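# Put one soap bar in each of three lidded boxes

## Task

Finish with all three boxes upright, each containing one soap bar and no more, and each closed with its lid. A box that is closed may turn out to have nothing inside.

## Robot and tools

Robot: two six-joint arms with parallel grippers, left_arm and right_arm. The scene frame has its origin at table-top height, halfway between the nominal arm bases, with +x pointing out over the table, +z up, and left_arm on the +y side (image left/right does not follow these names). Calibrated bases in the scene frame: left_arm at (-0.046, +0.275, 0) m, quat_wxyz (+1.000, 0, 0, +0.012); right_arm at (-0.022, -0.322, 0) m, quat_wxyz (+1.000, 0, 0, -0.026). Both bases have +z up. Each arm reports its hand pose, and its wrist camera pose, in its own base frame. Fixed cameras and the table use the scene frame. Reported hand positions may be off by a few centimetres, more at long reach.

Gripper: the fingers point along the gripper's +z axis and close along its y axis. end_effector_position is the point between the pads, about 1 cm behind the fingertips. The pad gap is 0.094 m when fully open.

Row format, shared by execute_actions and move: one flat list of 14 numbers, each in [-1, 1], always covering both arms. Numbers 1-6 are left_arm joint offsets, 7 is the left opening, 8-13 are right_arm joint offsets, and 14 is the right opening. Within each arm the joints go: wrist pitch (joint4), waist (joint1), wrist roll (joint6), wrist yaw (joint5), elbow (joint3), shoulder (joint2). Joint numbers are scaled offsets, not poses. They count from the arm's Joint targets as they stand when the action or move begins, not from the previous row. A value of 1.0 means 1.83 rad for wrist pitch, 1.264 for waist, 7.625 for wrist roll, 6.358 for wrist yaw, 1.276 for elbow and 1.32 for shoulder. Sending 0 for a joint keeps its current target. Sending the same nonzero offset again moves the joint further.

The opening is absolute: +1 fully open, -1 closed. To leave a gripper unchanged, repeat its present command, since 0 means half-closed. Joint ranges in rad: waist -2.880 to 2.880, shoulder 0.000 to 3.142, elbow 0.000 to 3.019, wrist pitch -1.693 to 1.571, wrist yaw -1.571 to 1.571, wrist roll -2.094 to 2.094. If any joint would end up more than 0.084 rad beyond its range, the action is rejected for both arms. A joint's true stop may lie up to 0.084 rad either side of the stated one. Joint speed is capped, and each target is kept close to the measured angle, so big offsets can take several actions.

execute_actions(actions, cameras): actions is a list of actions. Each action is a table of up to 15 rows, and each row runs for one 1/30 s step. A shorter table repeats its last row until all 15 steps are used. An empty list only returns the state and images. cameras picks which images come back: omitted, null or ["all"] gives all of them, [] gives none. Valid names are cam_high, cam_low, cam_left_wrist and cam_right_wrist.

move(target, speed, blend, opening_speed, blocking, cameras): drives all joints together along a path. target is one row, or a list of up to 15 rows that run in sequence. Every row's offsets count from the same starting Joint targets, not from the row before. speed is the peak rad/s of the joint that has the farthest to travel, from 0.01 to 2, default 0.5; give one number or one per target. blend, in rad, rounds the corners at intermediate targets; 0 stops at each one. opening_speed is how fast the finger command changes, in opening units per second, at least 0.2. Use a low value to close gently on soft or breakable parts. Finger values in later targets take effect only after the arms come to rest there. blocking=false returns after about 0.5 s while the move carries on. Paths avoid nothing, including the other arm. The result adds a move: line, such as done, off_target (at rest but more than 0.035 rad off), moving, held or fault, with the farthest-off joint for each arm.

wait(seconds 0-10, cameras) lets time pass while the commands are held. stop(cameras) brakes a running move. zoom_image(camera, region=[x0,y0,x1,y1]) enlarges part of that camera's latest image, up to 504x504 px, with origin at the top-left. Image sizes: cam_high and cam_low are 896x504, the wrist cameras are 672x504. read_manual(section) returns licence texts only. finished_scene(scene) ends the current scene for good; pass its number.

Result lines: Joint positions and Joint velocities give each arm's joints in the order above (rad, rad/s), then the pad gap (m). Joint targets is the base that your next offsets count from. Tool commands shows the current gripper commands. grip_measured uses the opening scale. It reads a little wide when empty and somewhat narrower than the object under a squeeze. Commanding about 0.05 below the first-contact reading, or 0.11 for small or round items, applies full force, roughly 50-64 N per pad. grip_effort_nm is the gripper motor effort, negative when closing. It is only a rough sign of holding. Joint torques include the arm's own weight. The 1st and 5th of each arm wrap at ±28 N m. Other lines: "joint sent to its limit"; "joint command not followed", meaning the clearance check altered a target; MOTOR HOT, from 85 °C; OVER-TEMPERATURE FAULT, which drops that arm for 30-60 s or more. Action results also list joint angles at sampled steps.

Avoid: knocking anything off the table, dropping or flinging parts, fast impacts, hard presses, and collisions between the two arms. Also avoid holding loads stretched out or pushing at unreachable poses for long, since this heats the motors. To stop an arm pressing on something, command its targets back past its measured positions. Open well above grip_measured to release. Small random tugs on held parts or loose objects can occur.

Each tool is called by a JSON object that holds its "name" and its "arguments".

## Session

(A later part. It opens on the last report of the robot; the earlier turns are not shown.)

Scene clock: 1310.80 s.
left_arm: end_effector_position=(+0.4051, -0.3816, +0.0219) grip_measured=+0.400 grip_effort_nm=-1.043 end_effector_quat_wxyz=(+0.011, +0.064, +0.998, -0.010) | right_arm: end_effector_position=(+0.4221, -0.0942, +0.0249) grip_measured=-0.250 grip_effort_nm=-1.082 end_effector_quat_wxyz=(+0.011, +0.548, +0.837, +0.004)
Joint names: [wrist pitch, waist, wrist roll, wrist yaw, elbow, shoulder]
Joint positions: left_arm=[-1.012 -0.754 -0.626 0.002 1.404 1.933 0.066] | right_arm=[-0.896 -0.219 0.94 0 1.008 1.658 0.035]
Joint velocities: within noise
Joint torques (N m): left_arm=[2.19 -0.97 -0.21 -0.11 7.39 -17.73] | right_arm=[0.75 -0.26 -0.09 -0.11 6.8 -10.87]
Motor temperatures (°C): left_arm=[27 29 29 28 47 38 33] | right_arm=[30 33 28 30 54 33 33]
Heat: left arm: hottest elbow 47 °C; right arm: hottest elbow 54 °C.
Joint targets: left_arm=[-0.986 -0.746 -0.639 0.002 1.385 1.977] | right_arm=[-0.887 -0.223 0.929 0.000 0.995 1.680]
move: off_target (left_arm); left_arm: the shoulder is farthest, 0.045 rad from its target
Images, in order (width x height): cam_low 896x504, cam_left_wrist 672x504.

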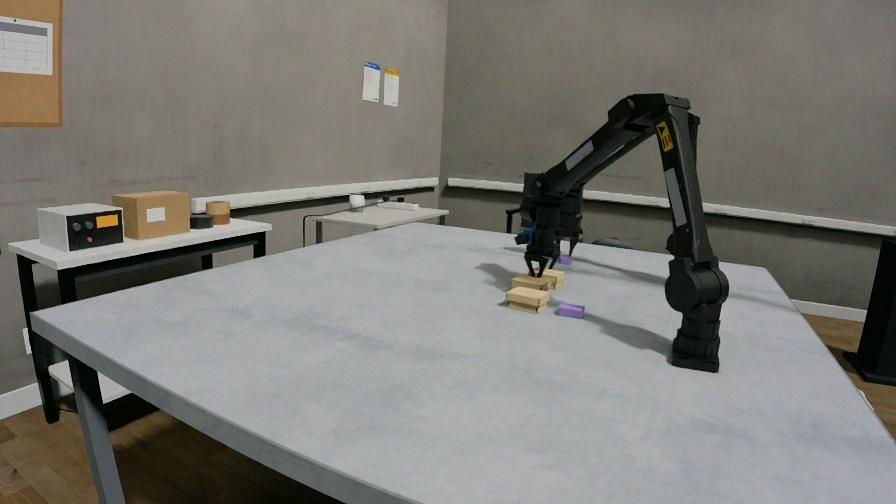

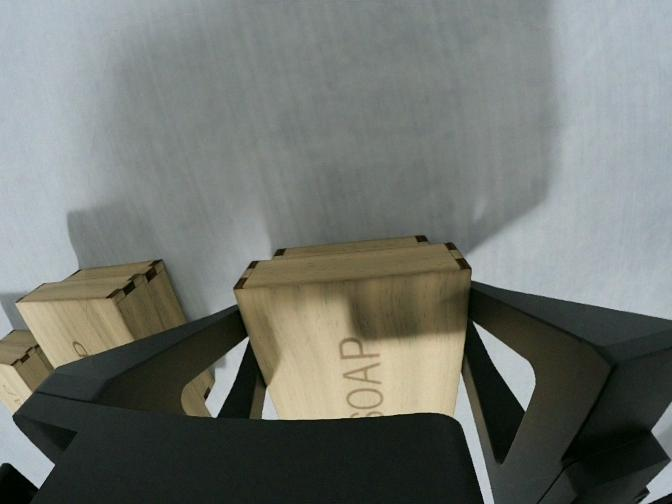

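{"name": "move", "arguments": {"target": [[-0.0115,0,0,0,0.012,-0.0318,0.3,0,0,0,0,0,0,-0.35],[-0.0115,0,0,0,0.012,-0.0318,1,0,0,0,0,0,0,0.3],[-0.022,0,0,0,0.0603,-0.0455,1,-0.012,0,0,0,0.053,-0.028,0.3],[-0.0556,0,0,0,0.0824,-0.0711,1,-0.045,0,0,0,0.07,-0.05,0.3],[-0.119,0,0,0,0.1332,-0.1095,1,-0.105,0,0,0,0.112,-0.093,0.3]], "speed": [0.2,0.1,0.08,0.12,0.25], "blend": [0,0,0,0.01,0], "opening_speed": 0.5}}

{"name": "zoom_image", "arguments": {"camera": "cam_low", "region": [490, 220, 590, 325]}}

{"name": "zoom_image", "arguments": {"camera": "cam_high", "region": [350, 180, 460, 290]}}

Scene clock: 1330.77 s.
left_arm: end_effector_position=(+0.4072, -0.3835, +0.1038) grip_measured=+0.998 grip_effort_nm=0.120 end_effector_quat_wxyz=(+0.014, +0.063, +0.998, -0.013) | right_arm: end_effector_position=(+0.4219, -0.0942, +0.0886) grip_measured=+0.298 grip_effort_nm=0.037 end_effector_quat_wxyz=(+0.011, +0.548, +0.837, +0.004)
Joint names: [wrist pitch, waist, wrist roll, wrist yaw, elbow, shoulder]
Joint positions: left_arm=[-1.192 -0.754 -0.627 0.002 1.505 1.845 0.094] | right_arm=[-1.072 -0.219 0.94 0 1.088 1.564 0.061]
Joint velocities: within noise
Joint torques (N m): left_arm=[0.65 -1.03 -0.2 -0.11 14.57 -21.77] | right_arm=[0.13 -0.26 -0.09 -0.11 13.01 -13.27]
Motor temperatures (°C): left_arm=[27 29 29 28 47 38 32] | right_arm=[30 32 28 30 50 34 33]
Heat: left arm: hottest elbow 47 °C; right arm: hottest elbow 50 °C.
Joint targets: left_arm=[-1.204 -0.746 -0.639 0.002 1.555 1.833] | right_arm=[-1.079 -0.223 0.929 0.000 1.138 1.557]
move: off_target (left_arm, right_arm); left_arm: the elbow is farthest, 0.050 rad from its target; right_arm: the elbow is farthest, 0.050 rad from its target

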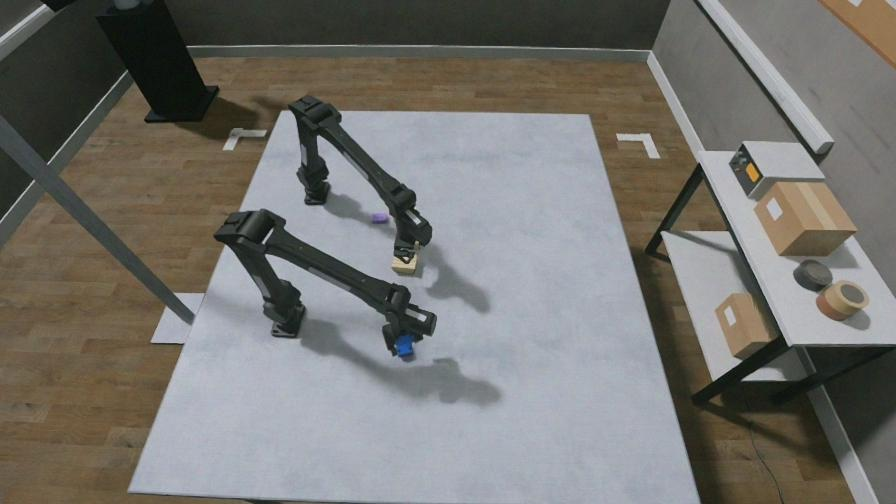

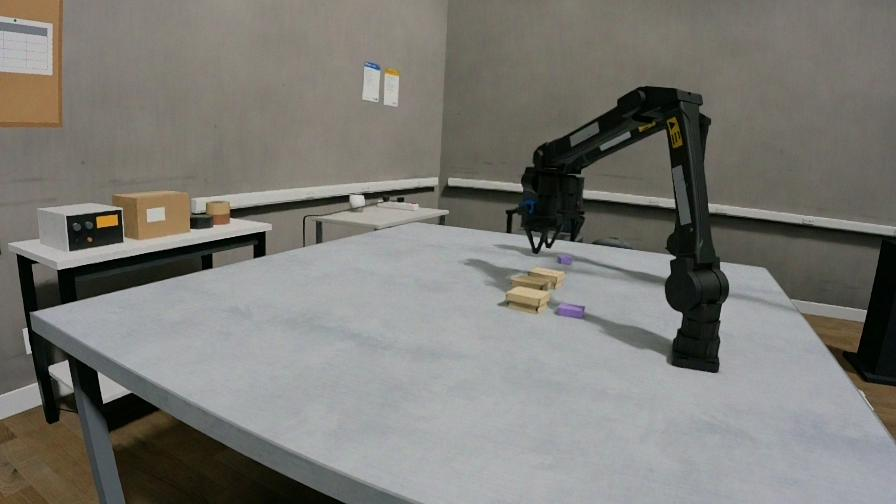

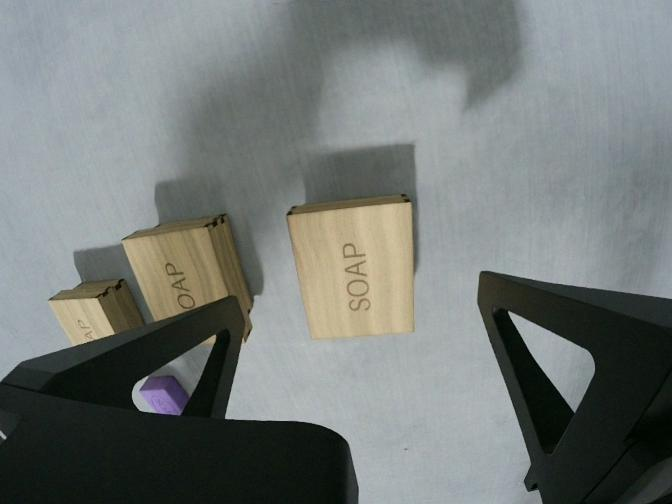

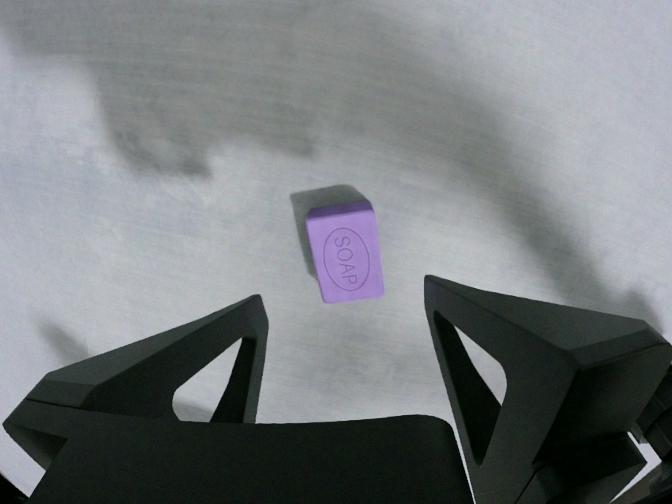

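Scaled by 4.800 from the camera's 896x504 image, which has a finer 1280x720 frame.

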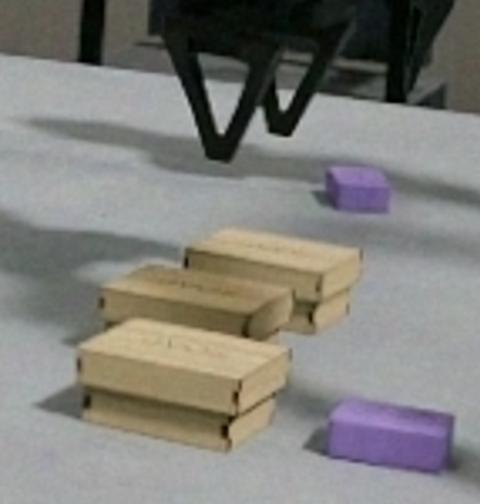

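Scaled by 4.582 from the camera's 896x504 image, which has a finer 1280x720 frame.

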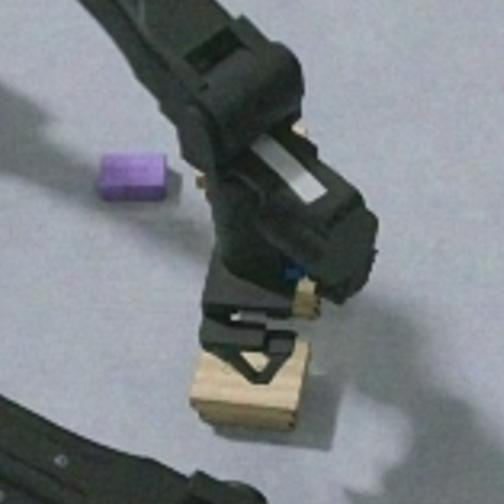

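All three boxes are closed, and each holds one bar of soap.

{"name": "finished_scene", "arguments": {"scene": 1, "done": true}}

The scene is finished: the task was done.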